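# Thread the handled steel rod through brass ring barrels

## Task

Push the steel rod that has the dark handle through the small barrels of every brass ring part sitting in the steel block, far enough that its point sticks out past the block's far end. Leave the rod resting inside the barrels, with all the ring parts still where they belong.

## Robot and tools

Robot: two arms, left_arm (base near y = +0.268 m) and right_arm (base near y = -0.339 m). Each ends in a four-digit hand with sixteen motors: index, middle and ring fingers plus a thumb. right_arm has a right hand; left_arm has its mirror-image left hand.

Frames. The scene frame has its origin at table-top height, halfway between the nominal bases. +z points up, +x points out over the table, and +y points toward left_arm. Image left/right does not match arm names. Hand poses, targets and velocities in results are given in each arm's own base frame; these are close to the scene frame but slightly shifted and turned. Fixed cameras and the table use the scene frame. Reported hand positions can be a few cm off, worse at long reach.

Hand point axes (right hand): +z runs along straight fingers toward the tips; +y points out of the palm face; +x runs across the palm away from the thumb. On the left hand, +x points toward the thumb. The fingertips reach about 0.12 m past the hand point along +z. A rigid mast sits near the wrist on the palm side and can strike objects.

execute_actions(actions, cameras). actions is a list of up to 15 rows, each row one control step of 1/30 s. If fewer than 15 rows are given, the last row is repeated for the remaining steps. One action lasts 0.5 s. Every row is a single flat list of 48 numbers, each in [-1, 1], covering both arms in this order:
1-6: left_arm dx, dy, dz, rx, ry, rz.
7-22: left hand motor goals.
23-24: left current_limit, speed.
25-30: right_arm dx, dy, dz, rx, ry, rz.
31-46: right hand motor goals.
47-48: right current_limit, speed.

Arm numbers are offsets, not poses. They are measured from that arm's Hand target as it stood when the action began, along that target's own axes. Every row in an action counts from that same starting target, not from the row before it. Sending the same offset in a later action moves the arm further again. The scale is 1.0 = 0.6 m for dx, dy, dz and 1.0 = 180 degrees for rx, ry, rz, which together form one rotation vector. An all-zero arm part keeps the target where it is. Each step, orientation is limited to within 40 degrees of the measured one. The hand often stops short of the target; in that case send the remaining distance as a further offset. right_arm's elbow sags, so command it higher than you want it to end up. To stop pressing against something, pull the target back past where the hand is.

Hand numbers are absolute goal angles, scaled linearly between each hinge's two stops. The order per hand is: index_mcp, index_abd, index_pip, index_dip, middle_mcp, middle_abd, middle_pip, middle_dip, ring_mcp, ring_abd, ring_pip, ring_dip, thumb_cmc, thumb_axl, thumb_mcp, thumb_ipl. Moving toward -1 curls _mcp, _pip and _dip toward the palm.
- Straight positions: mcp +0.75, pip +0.58, dip +0.70, abd 0.00.
- The thumb is flat beside the palm at thumb_cmc +0.71; toward -1 it swings in front of the palm.
- thumb_axl is straight at +0.68; thumb_mcp at +0.23; thumb_ipl at +0.17.
A zero here is a real goal, not 'leave unchanged'. To keep a hand as it is, copy back its hand_goal, hand_current_limit and hand_speed.

current_limit maps -1..+1 to 0..550 mA. speed maps to (speed+1)/2 of 8.5 rad/s. These start at +0.4 and -0.6, and whatever was sent last stays in effect. A finger only presses while its goal lies past the object's surface. A motor drawing 495 mA or more for a net 5 s overloads and goes dead for 10 s, so do not squeeze harder than needed.

cameras: a list of names (cam_high 896x504, cam_left_wrist and cam_right_wrist 672x504), or ["all"]. When actions is empty, all cameras are returned by default; otherwise none unless you ask. An unknown name makes the call invalid.

Results per arm:
- end_effector_position (m) and end_effector_quat_wxyz, in base frame.
- Hand target: the commanded pose after clipping; the next offsets count from here.
- Joint positions, velocities and torques; torques are noisy and offset, and numbers 3 and 4 wrap at ±28 N m.
- hand_goal, hand_measured, hand_current_ma (positive pushes toward -1), hand_state per motor: moving, goal, blocked or overload.
- Step readings of positions during the motion.
- Possible MOTOR HOT or OVER-TEMPERATURE FAULT lines. At 100 °C the arm goes limp for 30-60 s or longer. Avoid long stretched-out holds and pushing against unreachable poses.

zoom_image(camera, region): region is [x0, y0, x1, y1] in pixels of that camera's newest image, at most 504 by 504. read_manual(section) returns only licence texts. finished_scene(scene=1) ends the scene for good; call it only when the rod is through every barrel and resting stably without the robot.

Cautions: Time keeps running while you think, and the robot holds its last command meanwhile. Do not drop the rod or release it while it is moving. Do not strike or shove the steel block or the brass parts hard, and do not knock the ring parts out of place. Keep the arms from touching each other, and never close one hand on the other's fingers. Nothing may end up off the table. Loose items can occasionally get nudged by outside pushes. Prefer smooth, small moves.

Each tool is called after "Request:" in YAML: its name, and indented under it one key for each argument.

## Session

Request:
execute_actions:
  actions: []

Scene clock: 0.00 s.
left_arm: end_effector_position=(+0.6199, +0.2607, +0.1254) hand_goal=(+0.754, +0.000, +0.576, +0.696, +0.754, +0.000, +0.576, +0.696, +0.754, +0.000, +0.576, +0.696, +0.714, +0.678, +0.226, +0.168) hand_measured=(+0.754, +0.000, +0.576, +0.696, +0.754, +0.000, +0.576, +0.696, +0.754, +0.000, +0.576, +0.696, +0.714, +0.678, +0.226, +0.168) hand_current_ma=(+0, +0, +0, +0, +0, +0, +0, +0, +0, +0, +0, +0, +0, +0, +0, +0) hand_state=(goal, goal, goal, goal, goal, goal, goal, goal, goal, goal, goal, goal, goal, goal, goal, goal) hand_current_limit=0.40 hand_speed=-0.60 end_effector_quat_wxyz=(-0.127, +0.685, +0.715, -0.066) | right_arm: end_effector_position=(+0.4505, +0.5486, +0.1757) hand_goal=(+0.754, +0.000, +0.576, +0.696, +0.754, +0.000, +0.576, +0.696, +0.754, +0.000, +0.576, +0.696, +0.714, +0.678, +0.226, +0.168) hand_measured=(+0.754, +0.000, +0.576, +0.696, +0.754, +0.000, +0.576, +0.696, +0.754, +0.000, +0.576, +0.696, +0.714, +0.678, +0.226, +0.168) hand_current_ma=(+0, +0, +0, +0, +0, +0, +0, +0, +0, +0, +0, +0, +0, +0, +0, +0) hand_state=(goal, goal, goal, goal, goal, goal, goal, goal, goal, goal, goal, goal, goal, goal, goal, goal) hand_current_limit=0.40 hand_speed=-0.60 end_effector_quat_wxyz=(-0.545, +0.649, +0.501, +0.177)
Joint positions: left_arm=[0.359 2.073 1.955 -1.684 -0.171 0.297] | right_arm=[0.731 1.826 1.478 -0.42 -1.054 1.471]
Joint velocities: within noise
Joint torques (N m): no reading
Heat: left arm: hottest elbow 32 °C; right arm: hottest elbow 33 °C.
Hand target: left_arm +0.6278, +0.2638, +0.1443; -0.119, +0.685, +0.717, -0.049 | right_arm +0.4562, +0.5537, +0.1837; -0.545, +0.644, +0.504, +0.185

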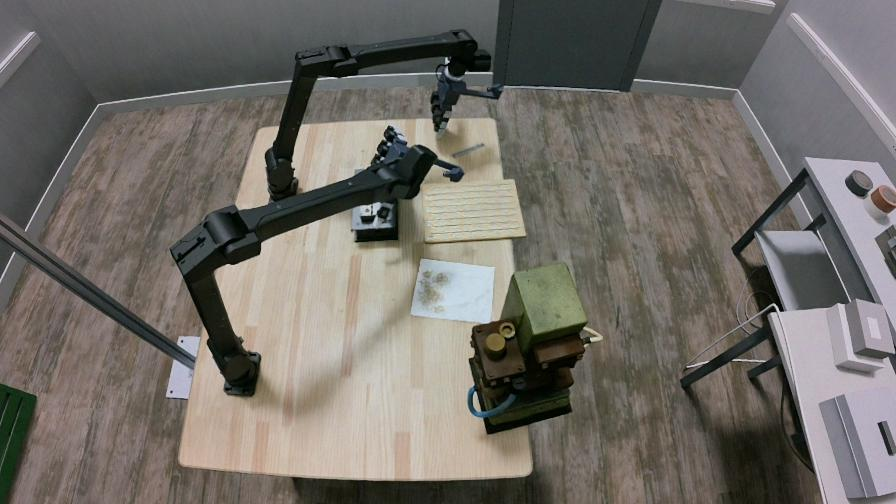

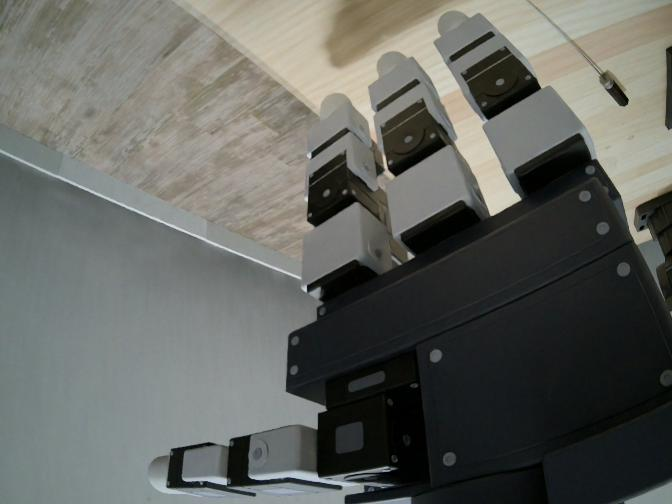

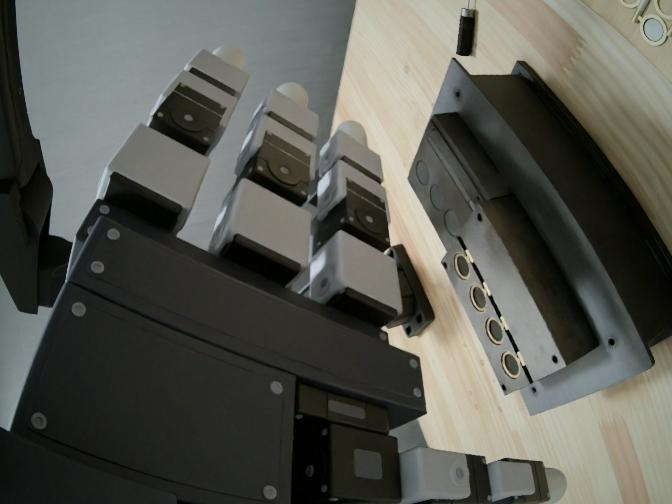

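Request:
zoom_image:
  camera: "cam_high"
  region: [340, 110, 540, 250]

Request:
zoom_image:
  camera: "cam_right_wrist"
  region: [380, 0, 672, 430]

Request:
zoom_image:
  camera: "cam_left_wrist"
  region: [450, 0, 672, 300]

Request:
zoom_image:
  camera: "cam_high"
  region: [400, 120, 520, 200]

Scaled by 2.520 from the camera's 896x504 image, which has a finer 1280x720 frame.

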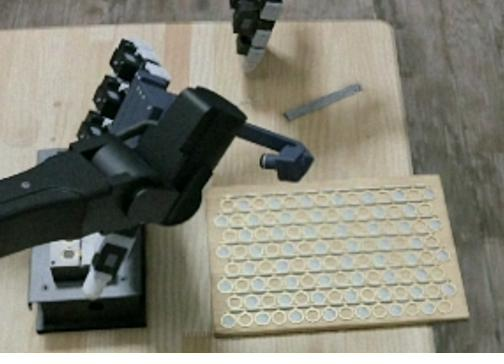

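Scaled by 1.172 from the camera's 672x504 image, which has a finer 960x720 frame.

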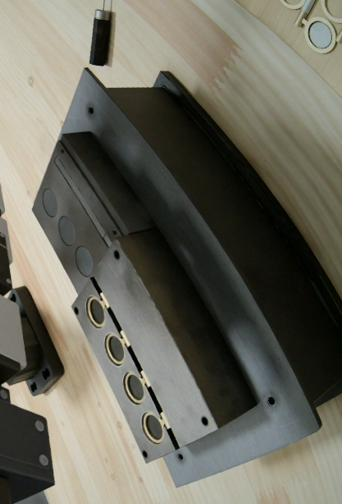

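Scaled by 1.680 from the camera's 672x504 image, which has a finer 960x720 frame.

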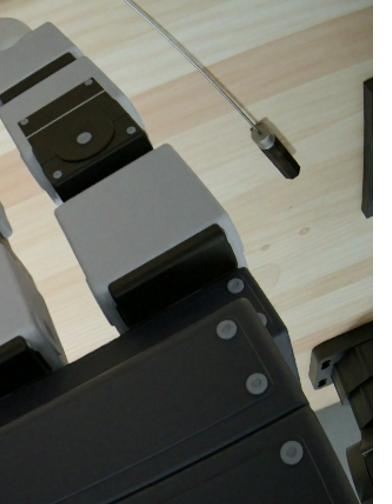

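Scaled by 4.200 from the camera's 896x504 image, which has a finer 1280x720 frame.

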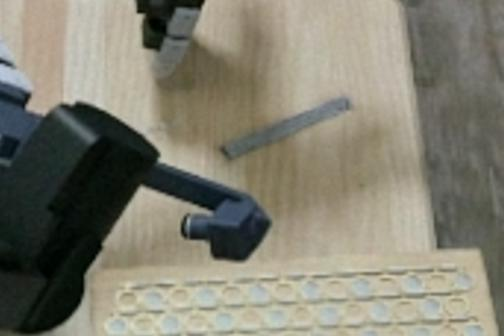

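Request:
execute_actions:
  actions:
    - [[0,0,0,0,0,0,0.754,0,0.576,0.696,0.754,0,0.576,0.696,0.754,0,0.576,0.696,0.714,0.678,0.226,0.168,0.4,-0.6,-0.0065,-0.0244,-0.0742,0,0,0,0.754,0,0.576,0.696,0.754,0,0.576,0.696,0.754,0,0.576,0.696,0.714,0.678,0.226,0.168,0.4,-0.6]]
    - [[0,0,0,0,0,0,0.754,0,0.576,0.696,0.754,0,0.576,0.696,0.754,0,0.576,0.696,0.714,0.678,0.226,0.168,0.4,-0.6,-0.0065,-0.0244,-0.0742,0,0,0,0.754,0,0.576,0.696,0.754,0,0.576,0.696,0.754,0,0.576,0.696,0.714,0.678,0.226,0.168,0.4,-0.6]]
    - [[0,0,0,0,0,0,0.754,0,0.576,0.696,0.754,0,0.576,0.696,0.754,0,0.576,0.696,0.714,0.678,0.226,0.168,0.4,-0.6,-0.0065,-0.0244,-0.0742,0,0,0,0.754,0,0.576,0.696,0.754,0,0.576,0.696,0.754,0,0.576,0.696,0.714,0.678,0.226,0.168,0.4,-0.6]]
    - [[0,0,0,0,0,0,0.754,0,0.576,0.696,0.754,0,0.576,0.696,0.754,0,0.576,0.696,0.714,0.678,0.226,0.168,0.4,-0.6,-0.0065,-0.0244,-0.0742,0,0,0,0.754,0,0.576,0.696,0.754,0,0.576,0.696,0.754,0,0.576,0.696,0.714,0.678,0.226,0.168,0.4,-0.6]]
  cameras: ["all"]

Scene clock: 64.27 s.
left_arm: end_effector_position=(+0.6199, +0.2607, +0.1254) hand_goal=(+0.754, +0.000, +0.576, +0.696, +0.754, +0.000, +0.576, +0.696, +0.754, +0.000, +0.576, +0.696, +0.714, +0.678, +0.226, +0.168) hand_measured=(+0.752, +0.000, +0.576, +0.696, +0.752, +0.000, +0.576, +0.696, +0.752, +0.000, +0.576, +0.696, +0.714, +0.678, +0.224, +0.168) hand_current_ma=(-2, +0, +1, +0, -2, +0, +1, +0, -2, +0, +1, +0, +0, -1, -4, +0) hand_state=(goal, goal, goal, goal, goal, goal, goal, goal, goal, goal, goal, goal, goal, goal, goal, goal) hand_current_limit=0.40 hand_speed=-0.60 end_effector_quat_wxyz=(-0.127, +0.685, +0.715, -0.066) | right_arm: end_effector_position=(+0.4480, +0.3771, +0.2518) hand_goal=(+0.754, +0.000, +0.576, +0.696, +0.754, +0.000, +0.576, +0.696, +0.754, +0.000, +0.576, +0.696, +0.714, +0.678, +0.226, +0.168) hand_measured=(+0.748, +0.000, +0.576, +0.696, +0.748, +0.000, +0.576, +0.696, +0.748, +0.000, +0.576, +0.696, +0.710, +0.678, +0.226, +0.168) hand_current_ma=(-26, +3, +3, +0, -25, +3, +3, +0, -24, +4, +3, +0, -20, -4, -1, -2) hand_state=(goal, goal, goal, goal, goal, goal, goal, goal, goal, goal, goal, goal, goal, goal, goal, goal) hand_current_limit=0.40 hand_speed=-0.60 end_effector_quat_wxyz=(-0.547, +0.652, +0.494, +0.178)
Joint positions: left_arm=[0.359 2.073 1.955 -1.684 -0.171 0.297] | right_arm=[0.474 1.577 1.403 -1.028 -1.2 1]
Joint torques (N m): left_arm=[-0.09 -17.49 9.81 0.08 -0.27 0.02] | right_arm=[-0.21 -12.34 10.73 0.14 -1.16 -0.06]
Heat: left arm: hottest elbow 37 °C; right arm: hottest elbow 40 °C.
Hand target: left_arm +0.6278, +0.2638, +0.1443; -0.119, +0.685, +0.717, -0.049 | right_arm +0.4553, +0.3824, +0.2616; -0.545, +0.644, +0.504, +0.185
Off the commanded pose: left_arm 0.021 m, 2 deg | right_arm 0.013 m, 2 deg.
Step readings (end_effector_position of left_arm | right_arm):
0: (+0.6199, +0.2607, +0.1254) | (+0.4505, +0.5486, +0.1757)
1: (+0.6199, +0.2607, +0.1254) | (+0.4504, +0.5487, +0.1757)
2: (+0.6199, +0.2607, +0.1254) | (+0.4502, +0.5479, +0.1761)
4: (+0.6199, +0.2607, +0.1254) | (+0.4475, +0.5433, +0.1772)
8: (+0.6199, +0.2607, +0.1254) | (+0.4468, +0.5265, +0.1867)
15: (+0.6199, +0.2607, +0.1254) | (+0.4575, +0.5104, +0.2077)
16: (+0.6199, +0.2607, +0.1254) | (+0.4573, +0.5101, +0.2078)
17: (+0.6199, +0.2607, +0.1254) | (+0.4564, +0.5088, +0.2077)
19: (+0.6199, +0.2607, +0.1254) | (+0.4507, +0.5024, +0.2057)
23: (+0.6199, +0.2607, +0.1254) | (+0.4469, +0.4835, +0.2075)
30: (+0.6199, +0.2607, +0.1254) | (+0.4555, +0.4666, +0.2211)
31: (+0.6199, +0.2607, +0.1254) | (+0.4552, +0.4663, +0.2210)
32: (+0.6199, +0.2607, +0.1254) | (+0.4542, +0.4650, +0.2210)
34: (+0.6199, +0.2607, +0.1254) | (+0.4491, +0.4595, +0.2204)
38: (+0.6199, +0.2607, +0.1254) | (+0.4478, +0.4409, +0.2272)
45: (+0.6199, +0.2607, +0.1254) | (+0.4538, +0.4222, +0.2390)
46: (+0.6199, +0.2607, +0.1254) | (+0.4533, +0.4219, +0.2387)
47: (+0.6199, +0.2607, +0.1254) | (+0.4518, +0.4207, +0.2380)
49: (+0.6199, +0.2607, +0.1254) | (+0.4469, +0.4156, +0.2377)
53: (+0.6199, +0.2607, +0.1254) | (+0.4473, +0.3971, +0.2447)
60: (+0.6199, +0.2607, +0.1254) | (+0.4501, +0.3774, +0.2520)
camera_calibration:
cam_right_wrist: T_world_to_cam=[[0.139207, -0.306027, -0.94179, 0.326554], [-0.499231, -0.843036, 0.200146, 0.451792], [-0.855213, 0.44231, -0.270134, 0.408382], [0, 0, 0, 1]] pos_world=[0.529344, 0.30018, 0.327439]

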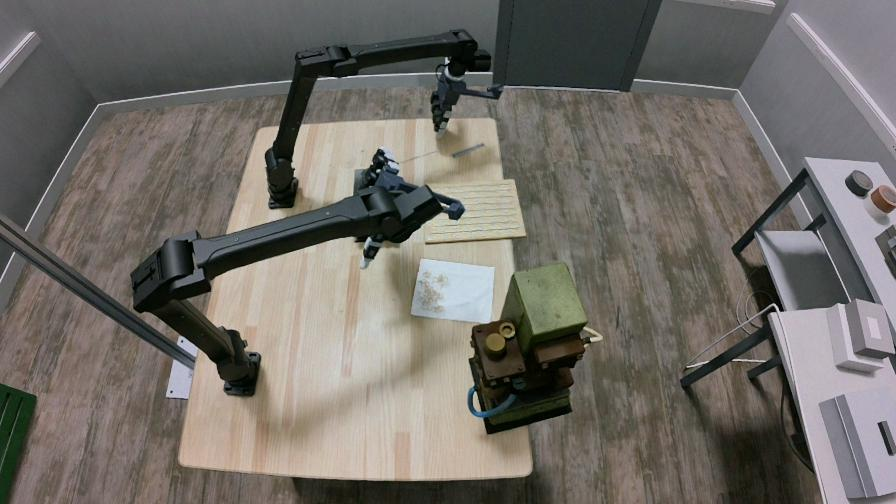

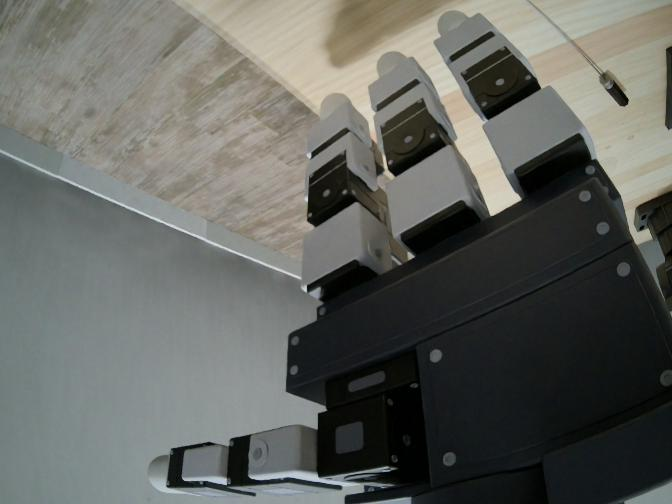

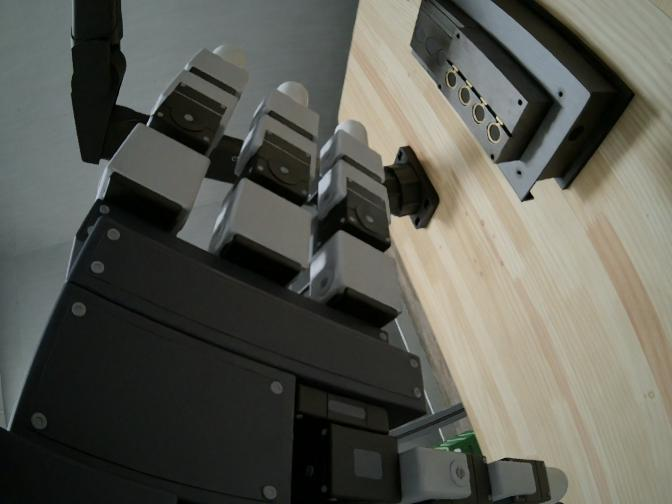

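Request:
zoom_image:
  camera: "cam_right_wrist"
  region: [392, 0, 660, 210]

Request:
zoom_image:
  camera: "cam_high"
  region: [350, 120, 530, 260]

Scaled by 1.881 from the camera's 672x504 image, which has a finer 960x720 frame.

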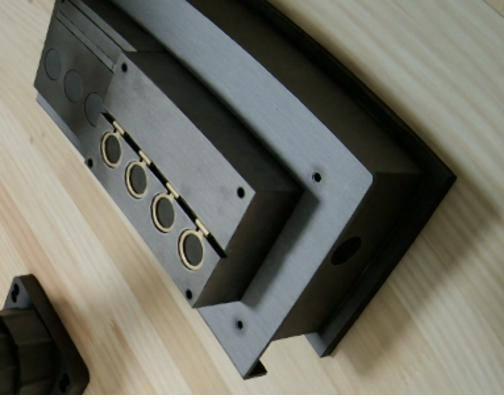

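Scaled by 2.800 from the camera's 896x504 image, which has a finer 1280x720 frame.

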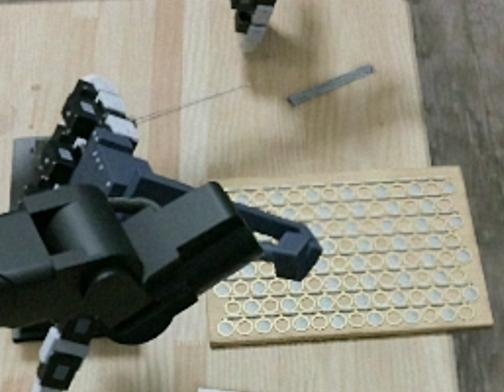

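Request:
zoom_image:
  camera: "cam_right_wrist"
  region: [430, 50, 560, 170]

Request:
zoom_image:
  camera: "cam_right_wrist"
  region: [400, 0, 520, 90]

Scaled by 3.877 from the camera's 672x504 image, which has a finer 960x720 frame.

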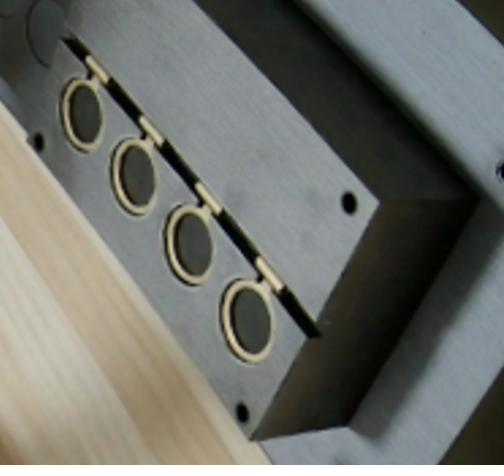

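Scaled by 4.200 from the camera's 672x504 image, which has a finer 960x720 frame.

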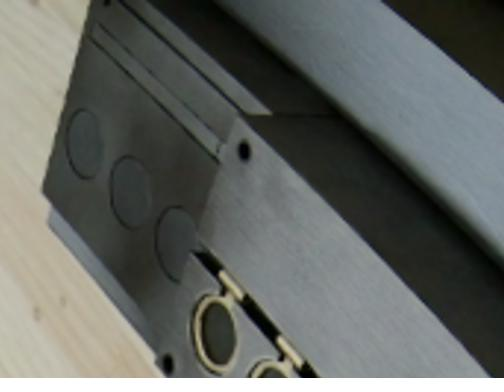

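Request:
execute_actions:
  actions:
    - [[-0.0453,-0.0672,-0.0112,-0.0116,-0.0073,-0.0151,0.754,0,0.576,0.696,0.754,0,0.576,0.696,0.754,0,0.576,0.696,0.714,0.678,0.226,0.168,0.4,-0.6,-0.0062,-0.0071,-0.0274,0,0,0,0.754,0,0.576,0.696,0.754,0,0.576,0.696,0.754,0,0.576,0.696,0.714,0.678,0.226,0.168,0.4,-0.6]]
    - [[-0.0453,-0.0672,-0.0112,-0.0116,-0.0073,-0.0151,0.754,0,0.576,0.696,0.754,0,0.576,0.696,0.754,0,0.576,0.696,0.714,0.678,0.226,0.168,0.4,-0.6,-0.0062,-0.0071,-0.0274,0,0,0,0.754,0,0.576,0.696,0.754,0,0.576,0.696,0.754,0,0.576,0.696,0.714,0.678,0.226,0.168,0.4,-0.6]]
    - [[-0.0453,-0.0672,-0.0112,-0.0116,-0.0073,-0.0151,0.754,0,0.576,0.696,0.754,0,0.576,0.696,0.754,0,0.576,0.696,0.714,0.678,0.226,0.168,0.4,-0.6,-0.0062,-0.0071,-0.0274,0,0,0,0.754,0,0.576,0.696,0.754,0,0.576,0.696,0.754,0,0.576,0.696,0.714,0.678,0.226,0.168,0.4,-0.6]]
    - [[-0.0453,-0.0672,-0.0112,-0.0116,-0.0073,-0.0151,0.754,0,0.576,0.696,0.754,0,0.576,0.696,0.754,0,0.576,0.696,0.714,0.678,0.226,0.168,0.4,-0.6,-0.0062,-0.0071,-0.0274,0,0,0,0.754,0,0.576,0.696,0.754,0,0.576,0.696,0.754,0,0.576,0.696,0.714,0.678,0.226,0.168,0.4,-0.6]]
    - [[-0.0453,-0.0672,-0.0112,-0.0116,-0.0073,-0.0151,0.754,0,0.576,0.696,0.754,0,0.576,0.696,0.754,0,0.576,0.696,0.714,0.678,0.226,0.168,0.4,-0.6,-0.0062,-0.0071,-0.0274,0,0,0,0.754,0,0.576,0.696,0.754,0,0.576,0.696,0.754,0,0.576,0.696,0.714,0.678,0.226,0.168,0.4,-0.6]]
    - [[-0.0453,-0.0672,-0.0112,-0.0116,-0.0073,-0.0151,0.754,0,0.576,0.696,0.754,0,0.576,0.696,0.754,0,0.576,0.696,0.714,0.678,0.226,0.168,0.4,-0.6,-0.0062,-0.0071,-0.0274,0,0,0,0.754,0,0.576,0.696,0.754,0,0.576,0.696,0.754,0,0.576,0.696,0.714,0.678,0.226,0.168,0.4,-0.6]]
  cameras: ["all"]

Scene clock: 401.80 s.
left_arm: end_effector_position=(+0.4243, +0.0648, +0.2050) hand_goal=(+0.754, +0.000, +0.576, +0.696, +0.754, +0.000, +0.576, +0.696, +0.754, +0.000, +0.576, +0.696, +0.714, +0.678, +0.226, +0.168) hand_measured=(+0.752, +0.000, +0.576, +0.696, +0.752, +0.000, +0.576, +0.696, +0.752, +0.000, +0.576, +0.696, +0.712, +0.678, +0.224, +0.168) hand_current_ma=(-4, +0, +1, +0, -4, +0, +1, +0, -4, +0, +1, +0, -2, -1, -7, +0) hand_state=(goal, goal, goal, goal, goal, goal, goal, goal, goal, goal, goal, goal, goal, goal, goal, goal) hand_current_limit=0.40 hand_speed=-0.60 end_effector_quat_wxyz=(-0.004, +0.580, +0.814, -0.005) | right_arm: end_effector_position=(+0.4424, +0.2807, +0.2739) hand_goal=(+0.754, +0.000, +0.576, +0.696, +0.754, +0.000, +0.576, +0.696, +0.754, +0.000, +0.576, +0.696, +0.714, +0.678, +0.226, +0.168) hand_measured=(+0.748, +0.000, +0.576, +0.696, +0.748, +0.000, +0.576, +0.696, +0.748, +0.000, +0.576, +0.696, +0.710, +0.678, +0.226, +0.168) hand_current_ma=(-26, +3, +3, +0, -25, +3, +3, +0, -24, +4, +3, +0, -20, -4, -1, -2) hand_state=(goal, goal, goal, goal, goal, goal, goal, goal, goal, goal, goal, goal, goal, goal, goal, goal) hand_current_limit=0.40 hand_speed=-0.60 end_effector_quat_wxyz=(-0.552, +0.652, +0.492, +0.169)
Joint positions: left_arm=[0.047 1.278 1.122 -1.428 0.003 -0.286] | right_arm=[0.288 1.572 1.467 -1.639 -1.225 0.443]
Joint torques (N m): left_arm=[-1.14 -6.89 7.5 1.13 -0.19 -0.09] | right_arm=[-0.67 -11.93 10.97 -0.64 -1.12 -0.11]
Heat: left arm: hottest elbow 43 °C; right arm: hottest elbow 53 °C.
Hand target: left_arm +0.4246, +0.0608, +0.2056; +0.000, +0.580, +0.814, +0.000 | right_arm +0.4547, +0.2822, +0.2902; -0.545, +0.644, +0.504, +0.185
Off the commanded pose: left_arm 0.004 m, 1 deg | right_arm 0.021 m, 3 deg.
Step readings (end_effector_position of left_arm | right_arm):
0: (+0.6199, +0.2607, +0.1254) | (+0.4480, +0.3771, +0.2519)
1: (+0.6200, +0.2606, +0.1254) | (+0.4479, +0.3771, +0.2518)
2: (+0.6196, +0.2598, +0.1250) | (+0.4470, +0.3767, +0.2515)
4: (+0.6123, +0.2550, +0.1232) | (+0.4442, +0.3744, +0.2503)
8: (+0.5908, +0.2446, +0.1280) | (+0.4422, +0.3688, +0.2485)
15: (+0.5893, +0.2424, +0.1534) | (+0.4436, +0.3628, +0.2478)
16: (+0.5892, +0.2421, +0.1541) | (+0.4434, +0.3626, +0.2478)
17: (+0.5883, +0.2403, +0.1538) | (+0.4429, +0.3619, +0.2476)
19: (+0.5767, +0.2327, +0.1491) | (+0.4407, +0.3593, +0.2469)
23: (+0.5535, +0.2148, +0.1454) | (+0.4407, +0.3516, +0.2456)
30: (+0.5553, +0.2064, +0.1633) | (+0.4423, +0.3451, +0.2453)
31: (+0.5553, +0.2065, +0.1640) | (+0.4420, +0.3451, +0.2453)
32: (+0.5541, +0.2052, +0.1636) | (+0.4414, +0.3446, +0.2455)
34: (+0.5429, +0.1992, +0.1600) | (+0.4396, +0.3421, +0.2459)
38: (+0.5199, +0.1825, +0.1596) | (+0.4394, +0.3348, +0.2478)
45: (+0.5212, +0.1727, +0.1768) | (+0.4428, +0.3290, +0.2516)
46: (+0.5209, +0.1729, +0.1768) | (+0.4427, +0.3291, +0.2520)
47: (+0.5196, +0.1713, +0.1759) | (+0.4421, +0.3286, +0.2524)
49: (+0.5097, +0.1660, +0.1718) | (+0.4400, +0.3260, +0.2527)
53: (+0.4882, +0.1475, +0.1710) | (+0.4398, +0.3185, +0.2538)
60: (+0.4877, +0.1372, +0.1875) | (+0.4428, +0.3127, +0.2577)
61: (+0.4874, +0.1374, +0.1872) | (+0.4426, +0.3127, +0.2582)
62: (+0.4860, +0.1361, +0.1861) | (+0.4423, +0.3121, +0.2586)
64: (+0.4774, +0.1309, +0.1823) | (+0.4402, +0.3096, +0.2591)
68: (+0.4579, +0.1109, +0.1825) | (+0.4400, +0.3022, +0.2603)
75: (+0.4557, +0.1007, +0.1969) | (+0.4428, +0.2963, +0.2643)
76: (+0.4553, +0.1009, +0.1964) | (+0.4426, +0.2963, +0.2649)
77: (+0.4540, +0.0997, +0.1954) | (+0.4420, +0.2959, +0.2654)
79: (+0.4466, +0.0942, +0.1922) | (+0.4400, +0.2936, +0.2662)
83: (+0.4291, +0.0722, +0.1929) | (+0.4399, +0.2859, +0.2680)
90: (+0.4250, +0.0632, +0.2049) | (+0.4426, +0.2803, +0.2725)
camera_calibration:
cam_left_wrist: T_world_to_cam=[[-0.383551, -0.923279, 0.0210612, 0.188053], [-0.59188, 0.263259, 0.761822, 0.0252671], [-0.708919, 0.279732, -0.647444, 0.537897], [0, 0, 0, 1]] pos_world=[0.468409, 0.0165067, 0.325048]
cam_right_wrist: T_world_to_cam=[[0.124328, -0.306954, -0.943569, 0.32604], [-0.488213, -0.846798, 0.211145, 0.356547], [-0.863823, 0.434411, -0.25514, 0.454095], [0, 0, 0, 1]] pos_world=[0.525792, 0.204739, 0.348216]

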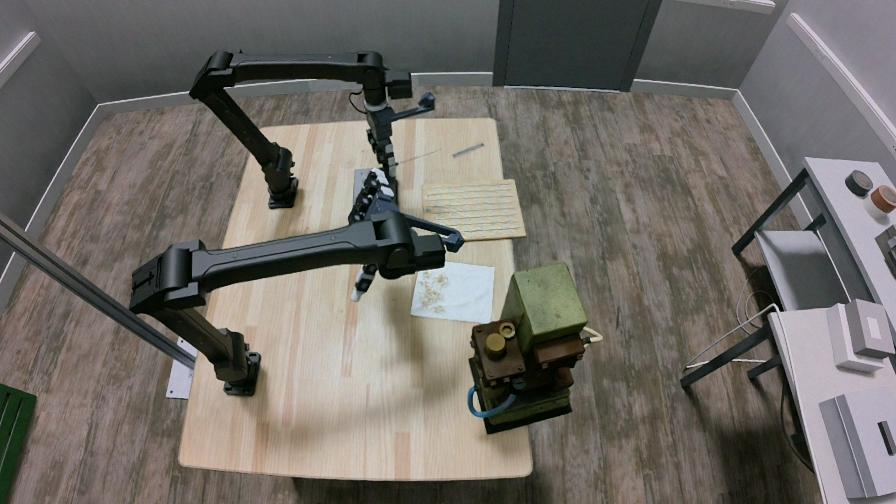

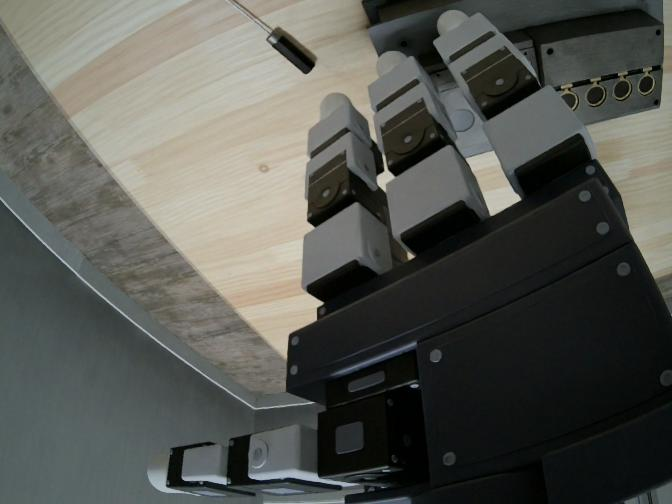

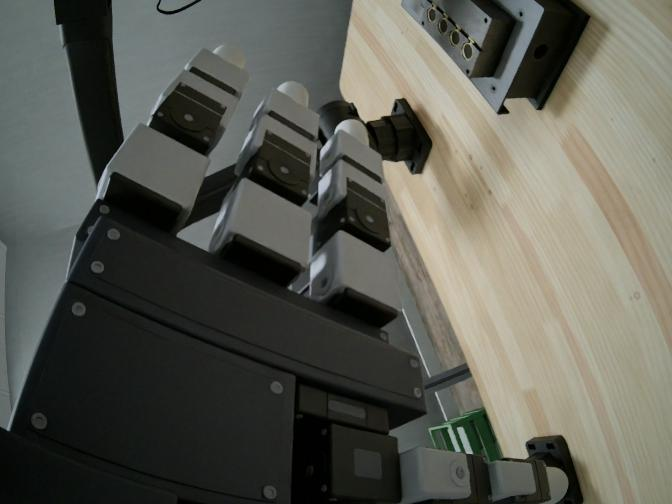

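Request:
zoom_image:
  camera: "cam_left_wrist"
  region: [200, 0, 340, 100]

Request:
zoom_image:
  camera: "cam_left_wrist"
  region: [360, 0, 672, 220]

Request:
zoom_image:
  camera: "cam_high"
  region: [340, 130, 460, 250]

Scaled by 3.600 from the camera's 672x504 image, which has a finer 960x720 frame.

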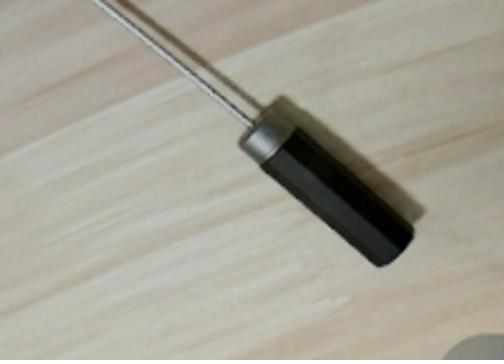

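Scaled by 1.615 from the camera's 672x504 image, which has a finer 960x720 frame.

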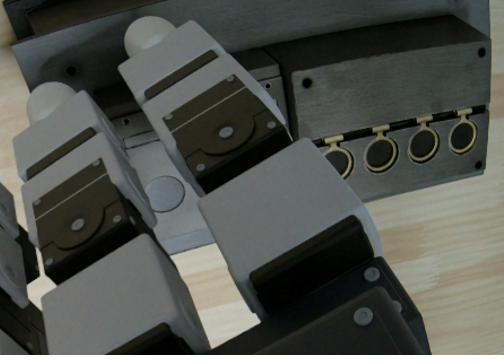

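Scaled by 4.200 from the camera's 896x504 image, which has a finer 1280x720 frame.

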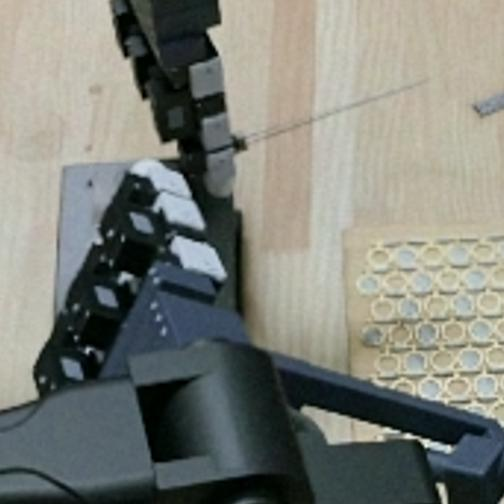

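Request:
execute_actions:
  actions:
    - [[0,0,-0.0375,0,0,0,0.754,0,0.576,0.696,0.754,0,0.576,0.696,0.754,0,0.576,0.696,0.714,0.678,0.226,0.168,0.4,-0.6,0,0,0,0.003,-0.0461,-0.0394,0.754,0,0.576,0.696,0.754,0,0.576,0.696,0.754,0,0.576,0.696,0.714,0.678,0.226,0.168,0.4,-0.6]]
    - [[0,0,-0.0375,0,0,0,0.754,0,0.576,0.696,0.754,0,0.576,0.696,0.754,0,0.576,0.696,0.714,0.678,0.226,0.168,0.4,-0.6,0,0,0,0.003,-0.0461,-0.0394,0.754,0,0.576,0.696,0.754,0,0.576,0.696,0.754,0,0.576,0.696,0.714,0.678,0.226,0.168,0.4,-0.6]]
    - [[0,0,-0.0375,0,0,0,0.754,0,0.576,0.696,0.754,0,0.576,0.696,0.754,0,0.576,0.696,0.714,0.678,0.226,0.168,0.4,-0.6,0,0,0,0.003,-0.0461,-0.0394,0.754,0,0.576,0.696,0.754,0,0.576,0.696,0.754,0,0.576,0.696,0.714,0.678,0.226,0.168,0.4,-0.6]]
    - [[0,0,-0.0375,0,0,0,0.754,0,0.576,0.696,0.754,0,0.576,0.696,0.754,0,0.576,0.696,0.714,0.678,0.226,0.168,0.4,-0.6,0,0,0,0.003,-0.0461,-0.0394,0.754,0,0.576,0.696,0.754,0,0.576,0.696,0.754,0,0.576,0.696,0.714,0.678,0.226,0.168,0.4,-0.6]]
    - [[0,0,0,0,0,0,0.754,0,0.576,0.696,0.754,0,0.576,0.696,0.754,0,0.576,0.696,0.714,0.678,0.226,0.168,0.4,-0.6,0,0,0,0.003,-0.0461,-0.0394,0.754,0,0.576,0.696,0.754,0,0.576,0.696,0.754,0,0.576,0.696,0.714,0.678,0.226,0.168,0.4,-0.6]]
    - [[0,0,0,0,0,0,0.754,0,0.576,0.696,0.754,0,0.576,0.696,0.754,0,0.576,0.696,0.714,0.678,0.226,0.168,0.4,-0.6,0,0,0,0.003,-0.0461,-0.0394,0.754,0,0.576,0.696,0.754,0,0.576,0.696,0.754,0,0.576,0.696,0.714,0.678,0.226,0.168,0.4,-0.6]]
    - [[0,0,0,0,0,0,0.754,0,0.576,0.696,0.754,0,0.576,0.696,0.754,0,0.576,0.696,0.714,0.678,0.226,0.168,0.4,-0.6,0,0,0,0.003,-0.0461,-0.0394,0.754,0,0.576,0.696,0.754,0,0.576,0.696,0.754,0,0.576,0.696,0.714,0.678,0.226,0.168,0.4,-0.6]]
    - [[0,0,0,0,0,0,0.754,0,0.576,0.696,0.754,0,0.576,0.696,0.754,0,0.576,0.696,0.714,0.678,0.226,0.168,0.4,-0.6,0,0,0,0.003,-0.0461,-0.0394,0.754,0,0.576,0.696,0.754,0,0.576,0.696,0.754,0,0.576,0.696,0.714,0.678,0.226,0.168,0.4,-0.6]]
    - [[0,0,0,0,0,0,0.754,0,0.576,0.696,0.754,0,0.576,0.696,0.754,0,0.576,0.696,0.714,0.678,0.226,0.168,0.4,-0.6,0,0,0,0.003,-0.0461,-0.0394,0.754,0,0.576,0.696,0.754,0,0.576,0.696,0.754,0,0.576,0.696,0.714,0.678,0.226,0.168,0.4,-0.6]]
  cameras: ["cam_high"]

Scene clock: 486.20 s.
left_arm: end_effector_position=(+0.4104, +0.0645, +0.2632) hand_goal=(+0.754, +0.000, +0.576, +0.696, +0.754, +0.000, +0.576, +0.696, +0.754, +0.000, +0.576, +0.696, +0.714, +0.678, +0.226, +0.168) hand_measured=(+0.752, +0.000, +0.576, +0.696, +0.752, +0.000, +0.576, +0.696, +0.750, -0.002, +0.572, +0.694, +0.712, +0.678, +0.224, +0.168) hand_current_ma=(-4, +0, +1, +0, -4, +0, +1, +0, -9, -4, -6, -5, -2, -1, -7, +0) hand_state=(goal, goal, goal, goal, goal, goal, goal, goal, goal, goal, goal, goal, goal, goal, goal, goal) hand_current_limit=0.40 hand_speed=-0.60 end_effector_quat_wxyz=(-0.024, +0.579, +0.815, -0.020) | right_arm: end_effector_position=(+0.4501, +0.2751, +0.2771) hand_goal=(+0.754, +0.000, +0.576, +0.696, +0.754, +0.000, +0.576, +0.696, +0.754, +0.000, +0.576, +0.696, +0.714, +0.678, +0.226, +0.168) hand_measured=(+0.750, +0.000, +0.576, +0.696, +0.750, +0.000, +0.576, +0.696, +0.750, +0.000, +0.576, +0.696, +0.710, +0.678, +0.224, +0.168) hand_current_ma=(-21, +3, +3, +0, -22, +3, +3, +0, -21, +4, +3, +0, -14, -4, -16, -2) hand_state=(goal, goal, goal, goal, goal, goal, goal, goal, goal, goal, goal, goal, goal, goal, goal, goal) hand_current_limit=0.40 hand_speed=-0.60 end_effector_quat_wxyz=(-0.014, +0.269, +0.963, -0.012)
Joint positions: left_arm=[0.047 1.262 1.27 -1.641 0.002 -0.289] | right_arm=[0.506 1.517 1.557 -1.647 -0.002 -0.52]
Joint torques (N m): left_arm=[-1.08 -6.65 13.14 0.05 -0.16 -0.04] | right_arm=[0.15 -11.93 9.69 0.17 0.22 -0.12]
Heat: left arm: hottest elbow 43 °C; right arm: hottest elbow 50 °C.
Hand target: left_arm +0.4246, +0.0608, +0.2957; +0.000, +0.580, +0.814, +0.000 | right_arm +0.4547, +0.2821, +0.2905; +0.000, +0.260, +0.966, +0.000
Off the commanded pose: left_arm 0.036 m, 4 deg | right_arm 0.016 m, 2 deg.
Step readings (end_effector_position of left_arm | right_arm):
0: (+0.4243, +0.0649, +0.2050) | (+0.4425, +0.2808, +0.2740)
1: (+0.4243, +0.0649, +0.2050) | (+0.4426, +0.2805, +0.2739)
2: (+0.4243, +0.0649, +0.2050) | (+0.4430, +0.2785, +0.2725)
4: (+0.4225, +0.0649, +0.2045) | (+0.4441, +0.2736, +0.2694)
8: (+0.4174, +0.0646, +0.2031) | (+0.4458, +0.2719, +0.2709)
15: (+0.4154, +0.0646, +0.2028) | (+0.4463, +0.2745, +0.2729)
16: (+0.4152, +0.0646, +0.2028) | (+0.4461, +0.2748, +0.2726)
17: (+0.4140, +0.0645, +0.2026) | (+0.4465, +0.2736, +0.2712)
19: (+0.4115, +0.0645, +0.2032) | (+0.4474, +0.2709, +0.2673)
23: (+0.4091, +0.0644, +0.2104) | (+0.4473, +0.2723, +0.2651)
30: (+0.4076, +0.0643, +0.2159) | (+0.4467, +0.2761, +0.2657)
31: (+0.4075, +0.0643, +0.2160) | (+0.4468, +0.2758, +0.2655)
32: (+0.4067, +0.0643, +0.2167) | (+0.4477, +0.2739, +0.2643)
34: (+0.4051, +0.0642, +0.2200) | (+0.4487, +0.2706, +0.2619)
38: (+0.4080, +0.0643, +0.2326) | (+0.4482, +0.2710, +0.2629)
45: (+0.4097, +0.0644, +0.2397) | (+0.4470, +0.2755, +0.2674)
46: (+0.4095, +0.0644, +0.2398) | (+0.4473, +0.2753, +0.2673)
47: (+0.4087, +0.0644, +0.2404) | (+0.4481, +0.2735, +0.2661)
49: (+0.4068, +0.0643, +0.2436) | (+0.4492, +0.2702, +0.2632)
53: (+0.4093, +0.0644, +0.2565) | (+0.4488, +0.2705, +0.2626)
60: (+0.4110, +0.0645, +0.2633) | (+0.4475, +0.2751, +0.2659)
61: (+0.4108, +0.0645, +0.2633) | (+0.4476, +0.2748, +0.2658)
62: (+0.4106, +0.0645, +0.2632) | (+0.4486, +0.2730, +0.2650)
64: (+0.4105, +0.0645, +0.2632) | (+0.4498, +0.2697, +0.2628)
68: (+0.4104, +0.0645, +0.2632) | (+0.4496, +0.2700, +0.2628)
75: (+0.4104, +0.0645, +0.2632) | (+0.4480, +0.2746, +0.2656)
76: (+0.4104, +0.0645, +0.2632) | (+0.4482, +0.2744, +0.2656)
77: (+0.4104, +0.0645, +0.2632) | (+0.4491, +0.2726, +0.2648)
79: (+0.4104, +0.0645, +0.2632) | (+0.4504, +0.2692, +0.2631)
83: (+0.4104, +0.0645, +0.2632) | (+0.4504, +0.2696, +0.2633)
90: (+0.4104, +0.0645, +0.2632) | (+0.4485, +0.2741, +0.2655)
91: (+0.4104, +0.0645, +0.2632) | (+0.4486, +0.2741, +0.2656)
92: (+0.4104, +0.0645, +0.2632) | (+0.4495, +0.2722, +0.2649)
94: (+0.4104, +0.0645, +0.2632) | (+0.4510, +0.2689, +0.2634)
98: (+0.4104, +0.0645, +0.2632) | (+0.4511, +0.2694, +0.2636)
105: (+0.4104, +0.0645, +0.2632) | (+0.4490, +0.2739, +0.2655)
106: (+0.4104, +0.0645, +0.2632) | (+0.4491, +0.2737, +0.2653)
107: (+0.4104, +0.0645, +0.2632) | (+0.4500, +0.2718, +0.2649)
109: (+0.4104, +0.0645, +0.2632) | (+0.4516, +0.2686, +0.2640)
113: (+0.4104, +0.0645, +0.2632) | (+0.4517, +0.2692, +0.2651)
120: (+0.4104, +0.0645, +0.2632) | (+0.4493, +0.2739, +0.2663)
121: (+0.4104, +0.0645, +0.2632) | (+0.4495, +0.2734, +0.2662)
122: (+0.4104, +0.0645, +0.2632) | (+0.4502, +0.2716, +0.2658)
124: (+0.4104, +0.0645, +0.2632) | (+0.4520, +0.2683, +0.2657)
128: (+0.4104, +0.0645, +0.2632) | (+0.4533, +0.2698, +0.2708)
135: (+0.4104, +0.0645, +0.2632) | (+0.4504, +0.2745, +0.2771)
Images, in order (width x height): cam_high 896x504.

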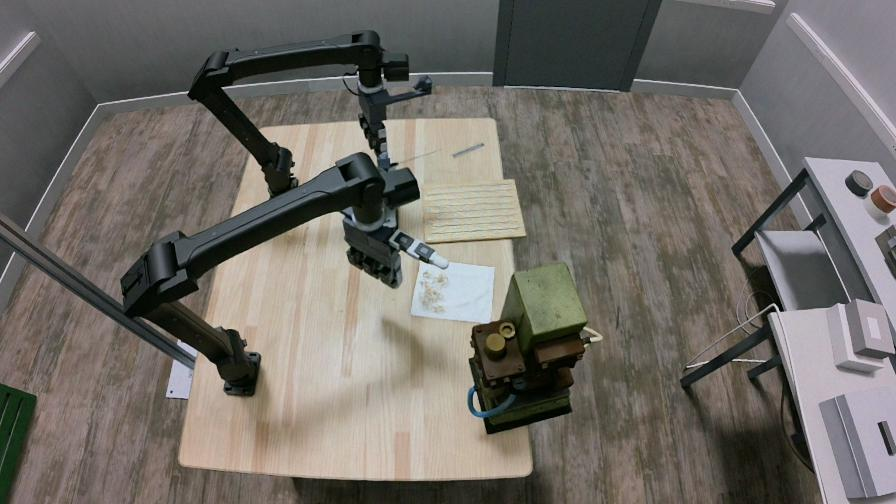

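Request:
execute_actions:
  actions:
    - [[0,0,0,0,0,0,0.754,0,0.576,0.696,0.754,0,0.576,0.696,0.754,0,0.576,0.696,0.714,0.678,0.226,0.168,0.4,-0.6,0.0429,-0.0646,0.0056,0,0,0,0.754,0,0.576,0.696,0.754,0,0.576,0.696,0.754,0,0.576,0.696,0.714,0.678,0.226,0.168,0.4,-0.6]]
    - [[-0.0355,-0.0303,0.0055,0,0,-0.0648,0.754,0,0.576,0.696,0.754,0,0.576,0.696,0.754,0,0.576,0.696,0.714,0.678,0.226,0.168,0.4,-0.6,0.0429,-0.0646,0.0056,0,0,0,0.754,0,0.576,0.696,0.754,0,0.576,0.696,0.754,0,0.576,0.696,0.714,0.678,0.226,0.168,0.4,-0.6]]
    - [[-0.0355,-0.0303,0.0055,0,0,-0.0648,0.754,0,0.576,0.696,0.754,0,0.576,0.696,0.754,0,0.576,0.696,0.714,0.678,0.226,0.168,0.4,-0.6,0.0429,-0.0646,0.0056,0,0,0,0.754,0,0.576,0.696,0.754,0,0.576,0.696,0.754,0,0.576,0.696,0.714,0.678,0.226,0.168,0.4,-0.6]]
    - [[-0.0355,-0.0303,0.0055,0,0,-0.0648,0.754,0,0.576,0.696,0.754,0,0.576,0.696,0.754,0,0.576,0.696,0.714,0.678,0.226,0.168,0.4,-0.6,0,0,0,0,0,0,0.754,0,0.576,0.696,0.754,0,0.576,0.696,0.754,0,0.576,0.696,0.714,0.678,0.226,0.168,0.4,-0.6]]
    - [[-0.0355,-0.0303,0.0055,0,0,-0.0648,0.754,0,0.576,0.696,0.754,0,0.576,0.696,0.754,0,0.576,0.696,0.714,0.678,0.226,0.168,0.4,-0.6,0,0,0,0,0,0,0.754,0,0.576,0.696,0.754,0,0.576,0.696,0.754,0,0.576,0.696,0.714,0.678,0.226,0.168,0.4,-0.6]]
    - [[-0.0355,-0.0303,0.0055,0,0,-0.0648,0.754,0,0.576,0.696,0.754,0,0.576,0.696,0.754,0,0.576,0.696,0.714,0.678,0.226,0.168,0.4,-0.6,0,0,0,0,0,0,0.754,0,0.576,0.696,0.754,0,0.576,0.696,0.754,0,0.576,0.696,0.714,0.678,0.226,0.168,0.4,-0.6]]
    - [[-0.0355,-0.0303,0.0055,0,0,-0.0648,0.754,0,0.576,0.696,0.754,0,0.576,0.696,0.754,0,0.576,0.696,0.714,0.678,0.226,0.168,0.4,-0.6,0,0,0,0,0,0,0.754,0,0.576,0.696,0.754,0,0.576,0.696,0.754,0,0.576,0.696,0.714,0.678,0.226,0.168,0.4,-0.6]]
  cameras: ["all"]

Scene clock: 507.30 s.
left_arm: end_effector_position=(+0.4333, -0.0847, +0.2540) hand_goal=(+0.754, +0.000, +0.576, +0.696, +0.754, +0.000, +0.576, +0.696, +0.754, +0.000, +0.576, +0.696, +0.714, +0.678, +0.226, +0.168) hand_measured=(+0.752, +0.000, +0.576, +0.696, +0.752, +0.000, +0.576, +0.696, +0.752, -0.002, +0.574, +0.694, +0.712, +0.678, +0.222, +0.168) hand_current_ma=(-4, +0, +1, +0, -4, +0, +1, +0, -5, -3, -5, -5, -2, -1, -7, +0) hand_state=(goal, goal, goal, goal, goal, goal, goal, goal, goal, goal, goal, goal, goal, goal, goal, goal) hand_current_limit=0.40 hand_speed=-0.60 end_effector_quat_wxyz=(-0.025, +0.008, +1.000, +0.007) | right_arm: end_effector_position=(+0.3320, +0.2189, +0.2836) hand_goal=(+0.754, +0.000, +0.576, +0.696, +0.754, +0.000, +0.576, +0.696, +0.754, +0.000, +0.576, +0.696, +0.714, +0.678, +0.226, +0.168) hand_measured=(+0.750, +0.000, +0.576, +0.696, +0.750, +0.000, +0.576, +0.696, +0.750, +0.000, +0.576, +0.696, +0.712, +0.678, +0.224, +0.168) hand_current_ma=(-15, +3, +3, +0, -15, +3, +3, +0, -15, +4, +3, +0, -10, -4, -16, -2) hand_state=(goal, goal, goal, goal, goal, goal, goal, goal, goal, goal, goal, goal, goal, goal, goal, goal) hand_current_limit=0.40 hand_speed=-0.60 end_effector_quat_wxyz=(+0.003, +0.259, +0.966, +0.005)
Joint positions: left_arm=[-0.356 1.641 1.629 -1.61 0.004 -1.91] | right_arm=[0.526 1.147 1.217 -1.629 -0.002 -0.52]
Joint torques (N m): left_arm=[-1.38 -11.34 13.14 -0.13 -0.14 -0.1] | right_arm=[0.5 -5.83 7.68 -0.23 0.2 0.14]
Heat: left arm: hottest elbow 45 °C; right arm: hottest elbow 50 °C.
Hand target: left_arm +0.4458, -0.0958, +0.2759; +0.000, +0.008, +1.000, +0.000 | right_arm +0.3296, +0.2203, +0.2803; +0.000, +0.260, +0.966, +0.000
Off the commanded pose: left_arm 0.027 m, 3 deg | right_arm 0.004 m, 1 deg.
Step readings (end_effector_position of left_arm | right_arm):
0: (+0.4104, +0.0645, +0.2632) | (+0.4501, +0.2752, +0.2771)
1: (+0.4104, +0.0645, +0.2632) | (+0.4502, +0.2752, +0.2772)
2: (+0.4104, +0.0645, +0.2632) | (+0.4494, +0.2748, +0.2772)
4: (+0.4104, +0.0645, +0.2632) | (+0.4437, +0.2716, +0.2758)
8: (+0.4104, +0.0645, +0.2632) | (+0.4226, +0.2606, +0.2782)
15: (+0.4104, +0.0645, +0.2632) | (+0.4152, +0.2571, +0.2938)
16: (+0.4103, +0.0646, +0.2632) | (+0.4150, +0.2570, +0.2933)
17: (+0.4096, +0.0641, +0.2631) | (+0.4130, +0.2561, +0.2908)
19: (+0.4080, +0.0584, +0.2629) | (+0.4042, +0.2518, +0.2827)
23: (+0.4055, +0.0384, +0.2628) | (+0.3811, +0.2409, +0.2735)
30: (+0.4010, +0.0363, +0.2637) | (+0.3740, +0.2382, +0.2870)
31: (+0.4003, +0.0370, +0.2638) | (+0.3738, +0.2383, +0.2870)
32: (+0.3990, +0.0371, +0.2638) | (+0.3716, +0.2372, +0.2852)
34: (+0.3956, +0.0323, +0.2634) | (+0.3626, +0.2333, +0.2790)
38: (+0.3919, +0.0137, +0.2625) | (+0.3395, +0.2216, +0.2725)
45: (+0.3910, +0.0110, +0.2620) | (+0.3322, +0.2188, +0.2840)
46: (+0.3906, +0.0116, +0.2618) | (+0.3322, +0.2188, +0.2840)
47: (+0.3898, +0.0118, +0.2618) | (+0.3321, +0.2188, +0.2838)
49: (+0.3899, +0.0071, +0.2624) | (+0.3320, +0.2189, +0.2836)
53: (+0.3947, -0.0107, +0.2619) | (+0.3320, +0.2189, +0.2836)
60: (+0.3933, -0.0148, +0.2587) | (+0.3320, +0.2189, +0.2836)
61: (+0.3927, -0.0144, +0.2590) | (+0.3320, +0.2189, +0.2836)
62: (+0.3922, -0.0145, +0.2593) | (+0.3320, +0.2189, +0.2836)
64: (+0.3938, -0.0186, +0.2613) | (+0.3320, +0.2189, +0.2836)
68: (+0.4020, -0.0342, +0.2619) | (+0.3320, +0.2189, +0.2836)
75: (+0.4013, -0.0399, +0.2563) | (+0.3320, +0.2189, +0.2836)
76: (+0.4008, -0.0398, +0.2564) | (+0.3320, +0.2189, +0.2836)
77: (+0.4006, -0.0403, +0.2571) | (+0.3320, +0.2189, +0.2836)
79: (+0.4043, -0.0441, +0.2599) | (+0.3320, +0.2189, +0.2836)
83: (+0.4149, -0.0573, +0.2613) | (+0.3320, +0.2189, +0.2836)
90: (+0.4146, -0.0634, +0.2540) | (+0.3320, +0.2189, +0.2836)
91: (+0.4143, -0.0634, +0.2539) | (+0.3320, +0.2189, +0.2836)
92: (+0.4146, -0.0641, +0.2545) | (+0.3320, +0.2189, +0.2836)
94: (+0.4200, -0.0684, +0.2576) | (+0.3320, +0.2189, +0.2836)
98: (+0.4335, -0.0790, +0.2595) | (+0.3320, +0.2189, +0.2836)
105: (+0.4342, -0.0840, +0.2512) | (+0.3320, +0.2189, +0.2836)
camera_calibration:
cam_left_wrist: T_world_to_cam=[[0.735789, -0.676398, -0.033171, -0.397986], [-0.412838, -0.486837, 0.769775, -0.110403], [-0.536824, -0.552698, -0.637452, 0.470266], [0, 0, 0, 1]] pos_world=[0.499705, -0.0630304, 0.371556]
cam_right_wrist: T_world_to_cam=[[0.993478, 0.11384, 0.00642289, -0.320179], [0.0815684, -0.748945, 0.657592, -0.0889782], [0.0796708, -0.65278, -0.753347, 0.454108], [0, 0, 0, 1]] pos_world=[0.289169, 0.266242, 0.402669]

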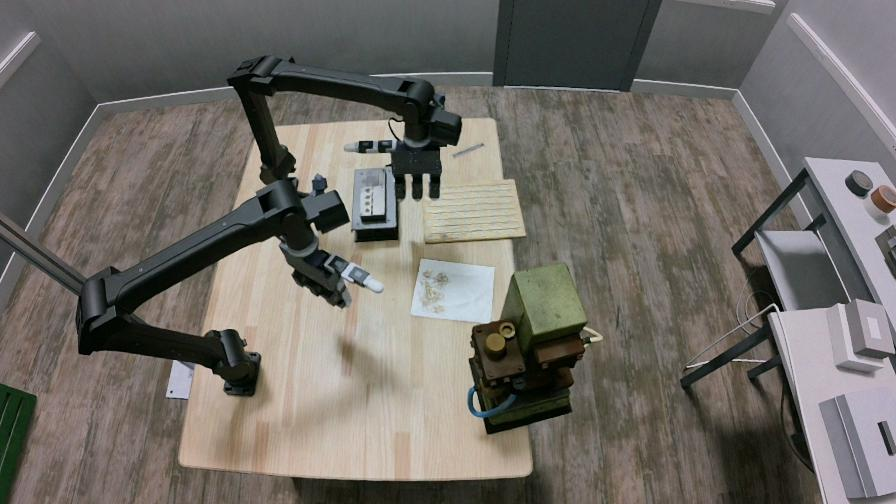

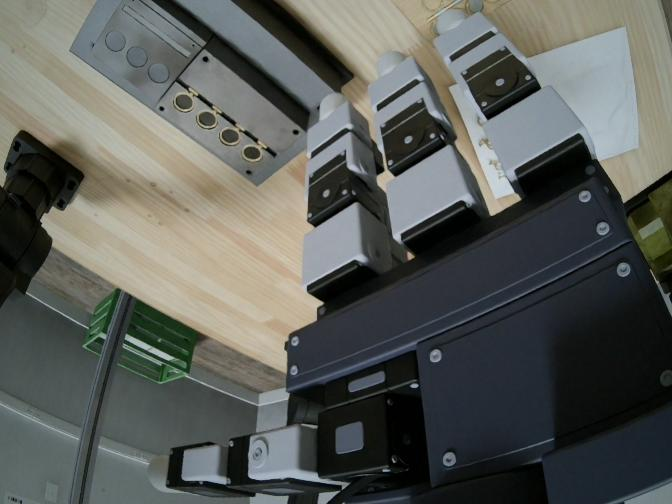

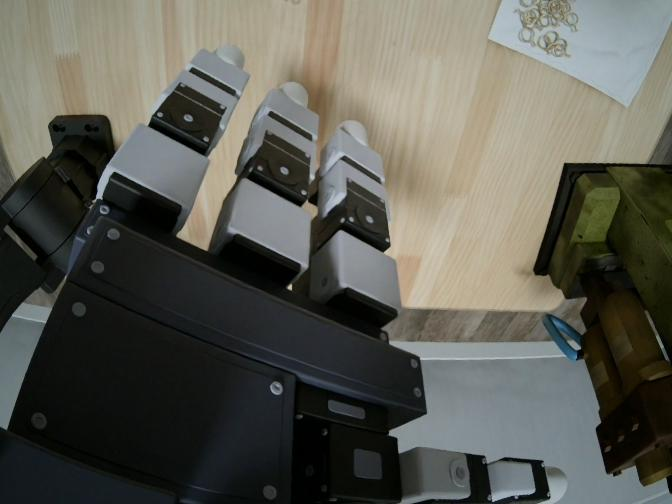

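Now a clear view of the block. Zoom in.

Request:
zoom_image:
  camera: "cam_left_wrist"
  region: [60, 0, 330, 200]

Request:
zoom_image:
  camera: "cam_left_wrist"
  region: [150, 60, 310, 190]

Request:
zoom_image:
  camera: "cam_high"
  region: [345, 155, 405, 250]

Scaled by 1.867 from the camera's 672x504 image, which has a finer 960x720 frame.

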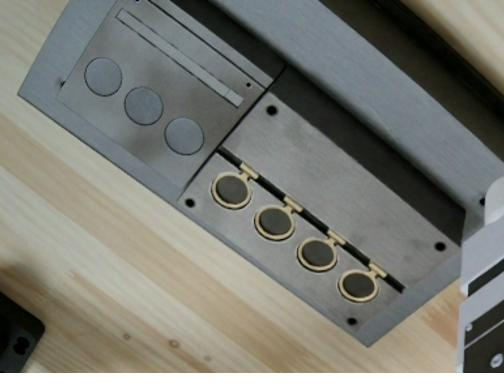

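Scaled by 3.150 from the camera's 672x504 image, which has a finer 960x720 frame.

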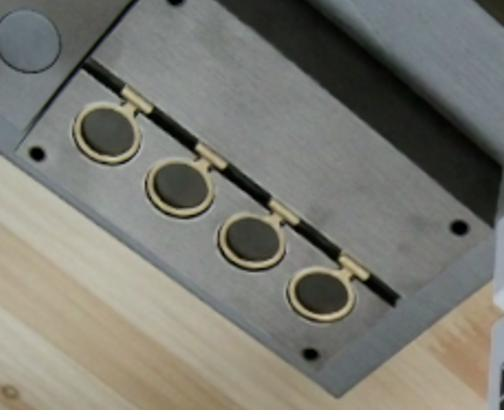

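Scaled by 5.305 from the camera's 896x504 image, which has a finer 1280x720 frame.

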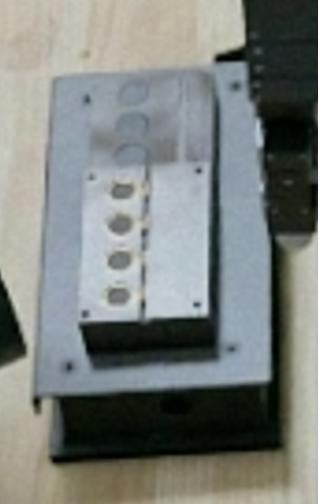

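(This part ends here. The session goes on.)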